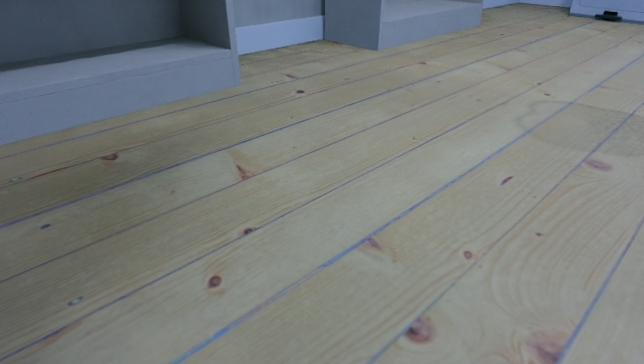

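>>> move(base={"translate_m": 0.443, "strafe_m": 0.395}, speeds={"translate_m": 0.2}, cameras=["all"])

Scene clock: 160.10 s.
move: done
base_odometry: x=+0.273 y=-2.637 heading=-2.679
base_tilt: forward=-0.1 right=+0.2
base_status: done
joint_positions: joint_1_rad=+0.010 joint_2_rad=+0.689 joint_3_rad=+3.150 joint_4_rad=-1.781 joint_5_rad=-0.031 joint_6_rad=+0.633 joint_7_rad=-0.002 hand_index_mcp=+0.610 hand_index_abd=+0.001 hand_index_pip=+0.140 hand_index_dip=+0.408 hand_middle_mcp=+0.609 hand_middle_abd=+0.001 hand_middle_pip=+0.139 hand_middle_dip=+0.404 hand_ring_mcp=+0.993 hand_ring_abd=+0.001 hand_ring_pip=-0.299 hand_ring_dip=-0.167 hand_thumb_cmc=-0.570 hand_thumb_axl=+0.678 hand_thumb_mcp=+0.227 hand_thumb_ipl=+0.170 hand_current_limit=+0.400 hand_speed=-0.600
joint_status: not commanded
hand_state: goal,goal,goal,goal,goal,goal,goal,goal,goal,goal,goal,goal,goal,goal,goal,goal
index_mcp_current_ma: -1
index_abd_current_ma: 0
index_pip_current_ma: 0
index_dip_current_ma: 0
middle_mcp_current_ma: -2
middle_abd_current_ma: 0
middle_pip_current_ma: 0
middle_dip_current_ma: 0
ring_mcp_current_ma: -2
ring_abd_current_ma: 0
ring_pip_current_ma: 0
ring_dip_current_ma: 0
thumb_cmc_current_ma: 0
thumb_axl_current_ma: 0
thumb_mcp_current_ma: 0
thumb_ipl_current_ma: 0
hand_goal_index_mcp: 0.616
hand_goal_index_abd: 0.000
hand_goal_index_pip: 0.140
hand_goal_index_dip: 0.406
hand_goal_middle_mcp: 0.616
hand_goal_middle_abd: 0.000
hand_goal_middle_pip: 0.140
hand_goal_middle_dip: 0.406
hand_goal_ring_mcp: 1.000
hand_goal_ring_abd: 0.000
hand_goal_ring_pip: -0.300
hand_goal_ring_dip: -0.170
hand_goal_thumb_cmc: -0.570
hand_goal_thumb_axl: 0.678
hand_goal_thumb_mcp: 0.226
hand_goal_thumb_ipl: 0.168
motor_effort: joint_1_rad=+0(2) joint_2_rad=-31(33) joint_3_rad=+0(1) joint_4_rad=+12(12) joint_5_rad=+1(1) joint_6_rad=+8(10) joint_7_rad=+0(1)
hand_pose: x=+0.8516 y=+0.0082 z=+0.5997 quat_wxyz=(+0.425, -0.546, +0.577, -0.434) (m; base frame)
hand_target: x=+0.8288 y=+0.0280 z=+0.5464 quat_wxyz=(+0.404, -0.572, +0.601, -0.385) (m; base frame)
hand_status: not commanded
pictures: base_camera, wrist_camera
camera_calibration:
wrist_camera: T_world_to_cam=[[-0.148239, 0.810161, -0.567155, 0.493542], [-0.656923, 0.348017, 0.668832, 0.0829514], [0.739241, 0.471724, 0.480624, -0.802453], [0, 0, 0, 1]] pos_world=[0.720861, -0.050181, 0.610112]

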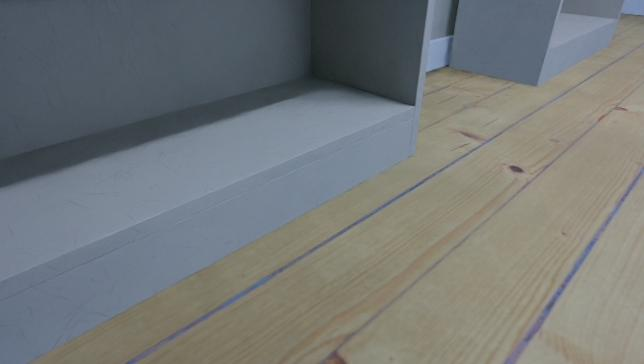

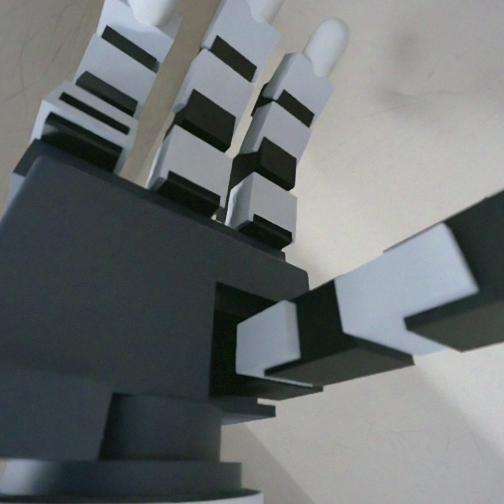

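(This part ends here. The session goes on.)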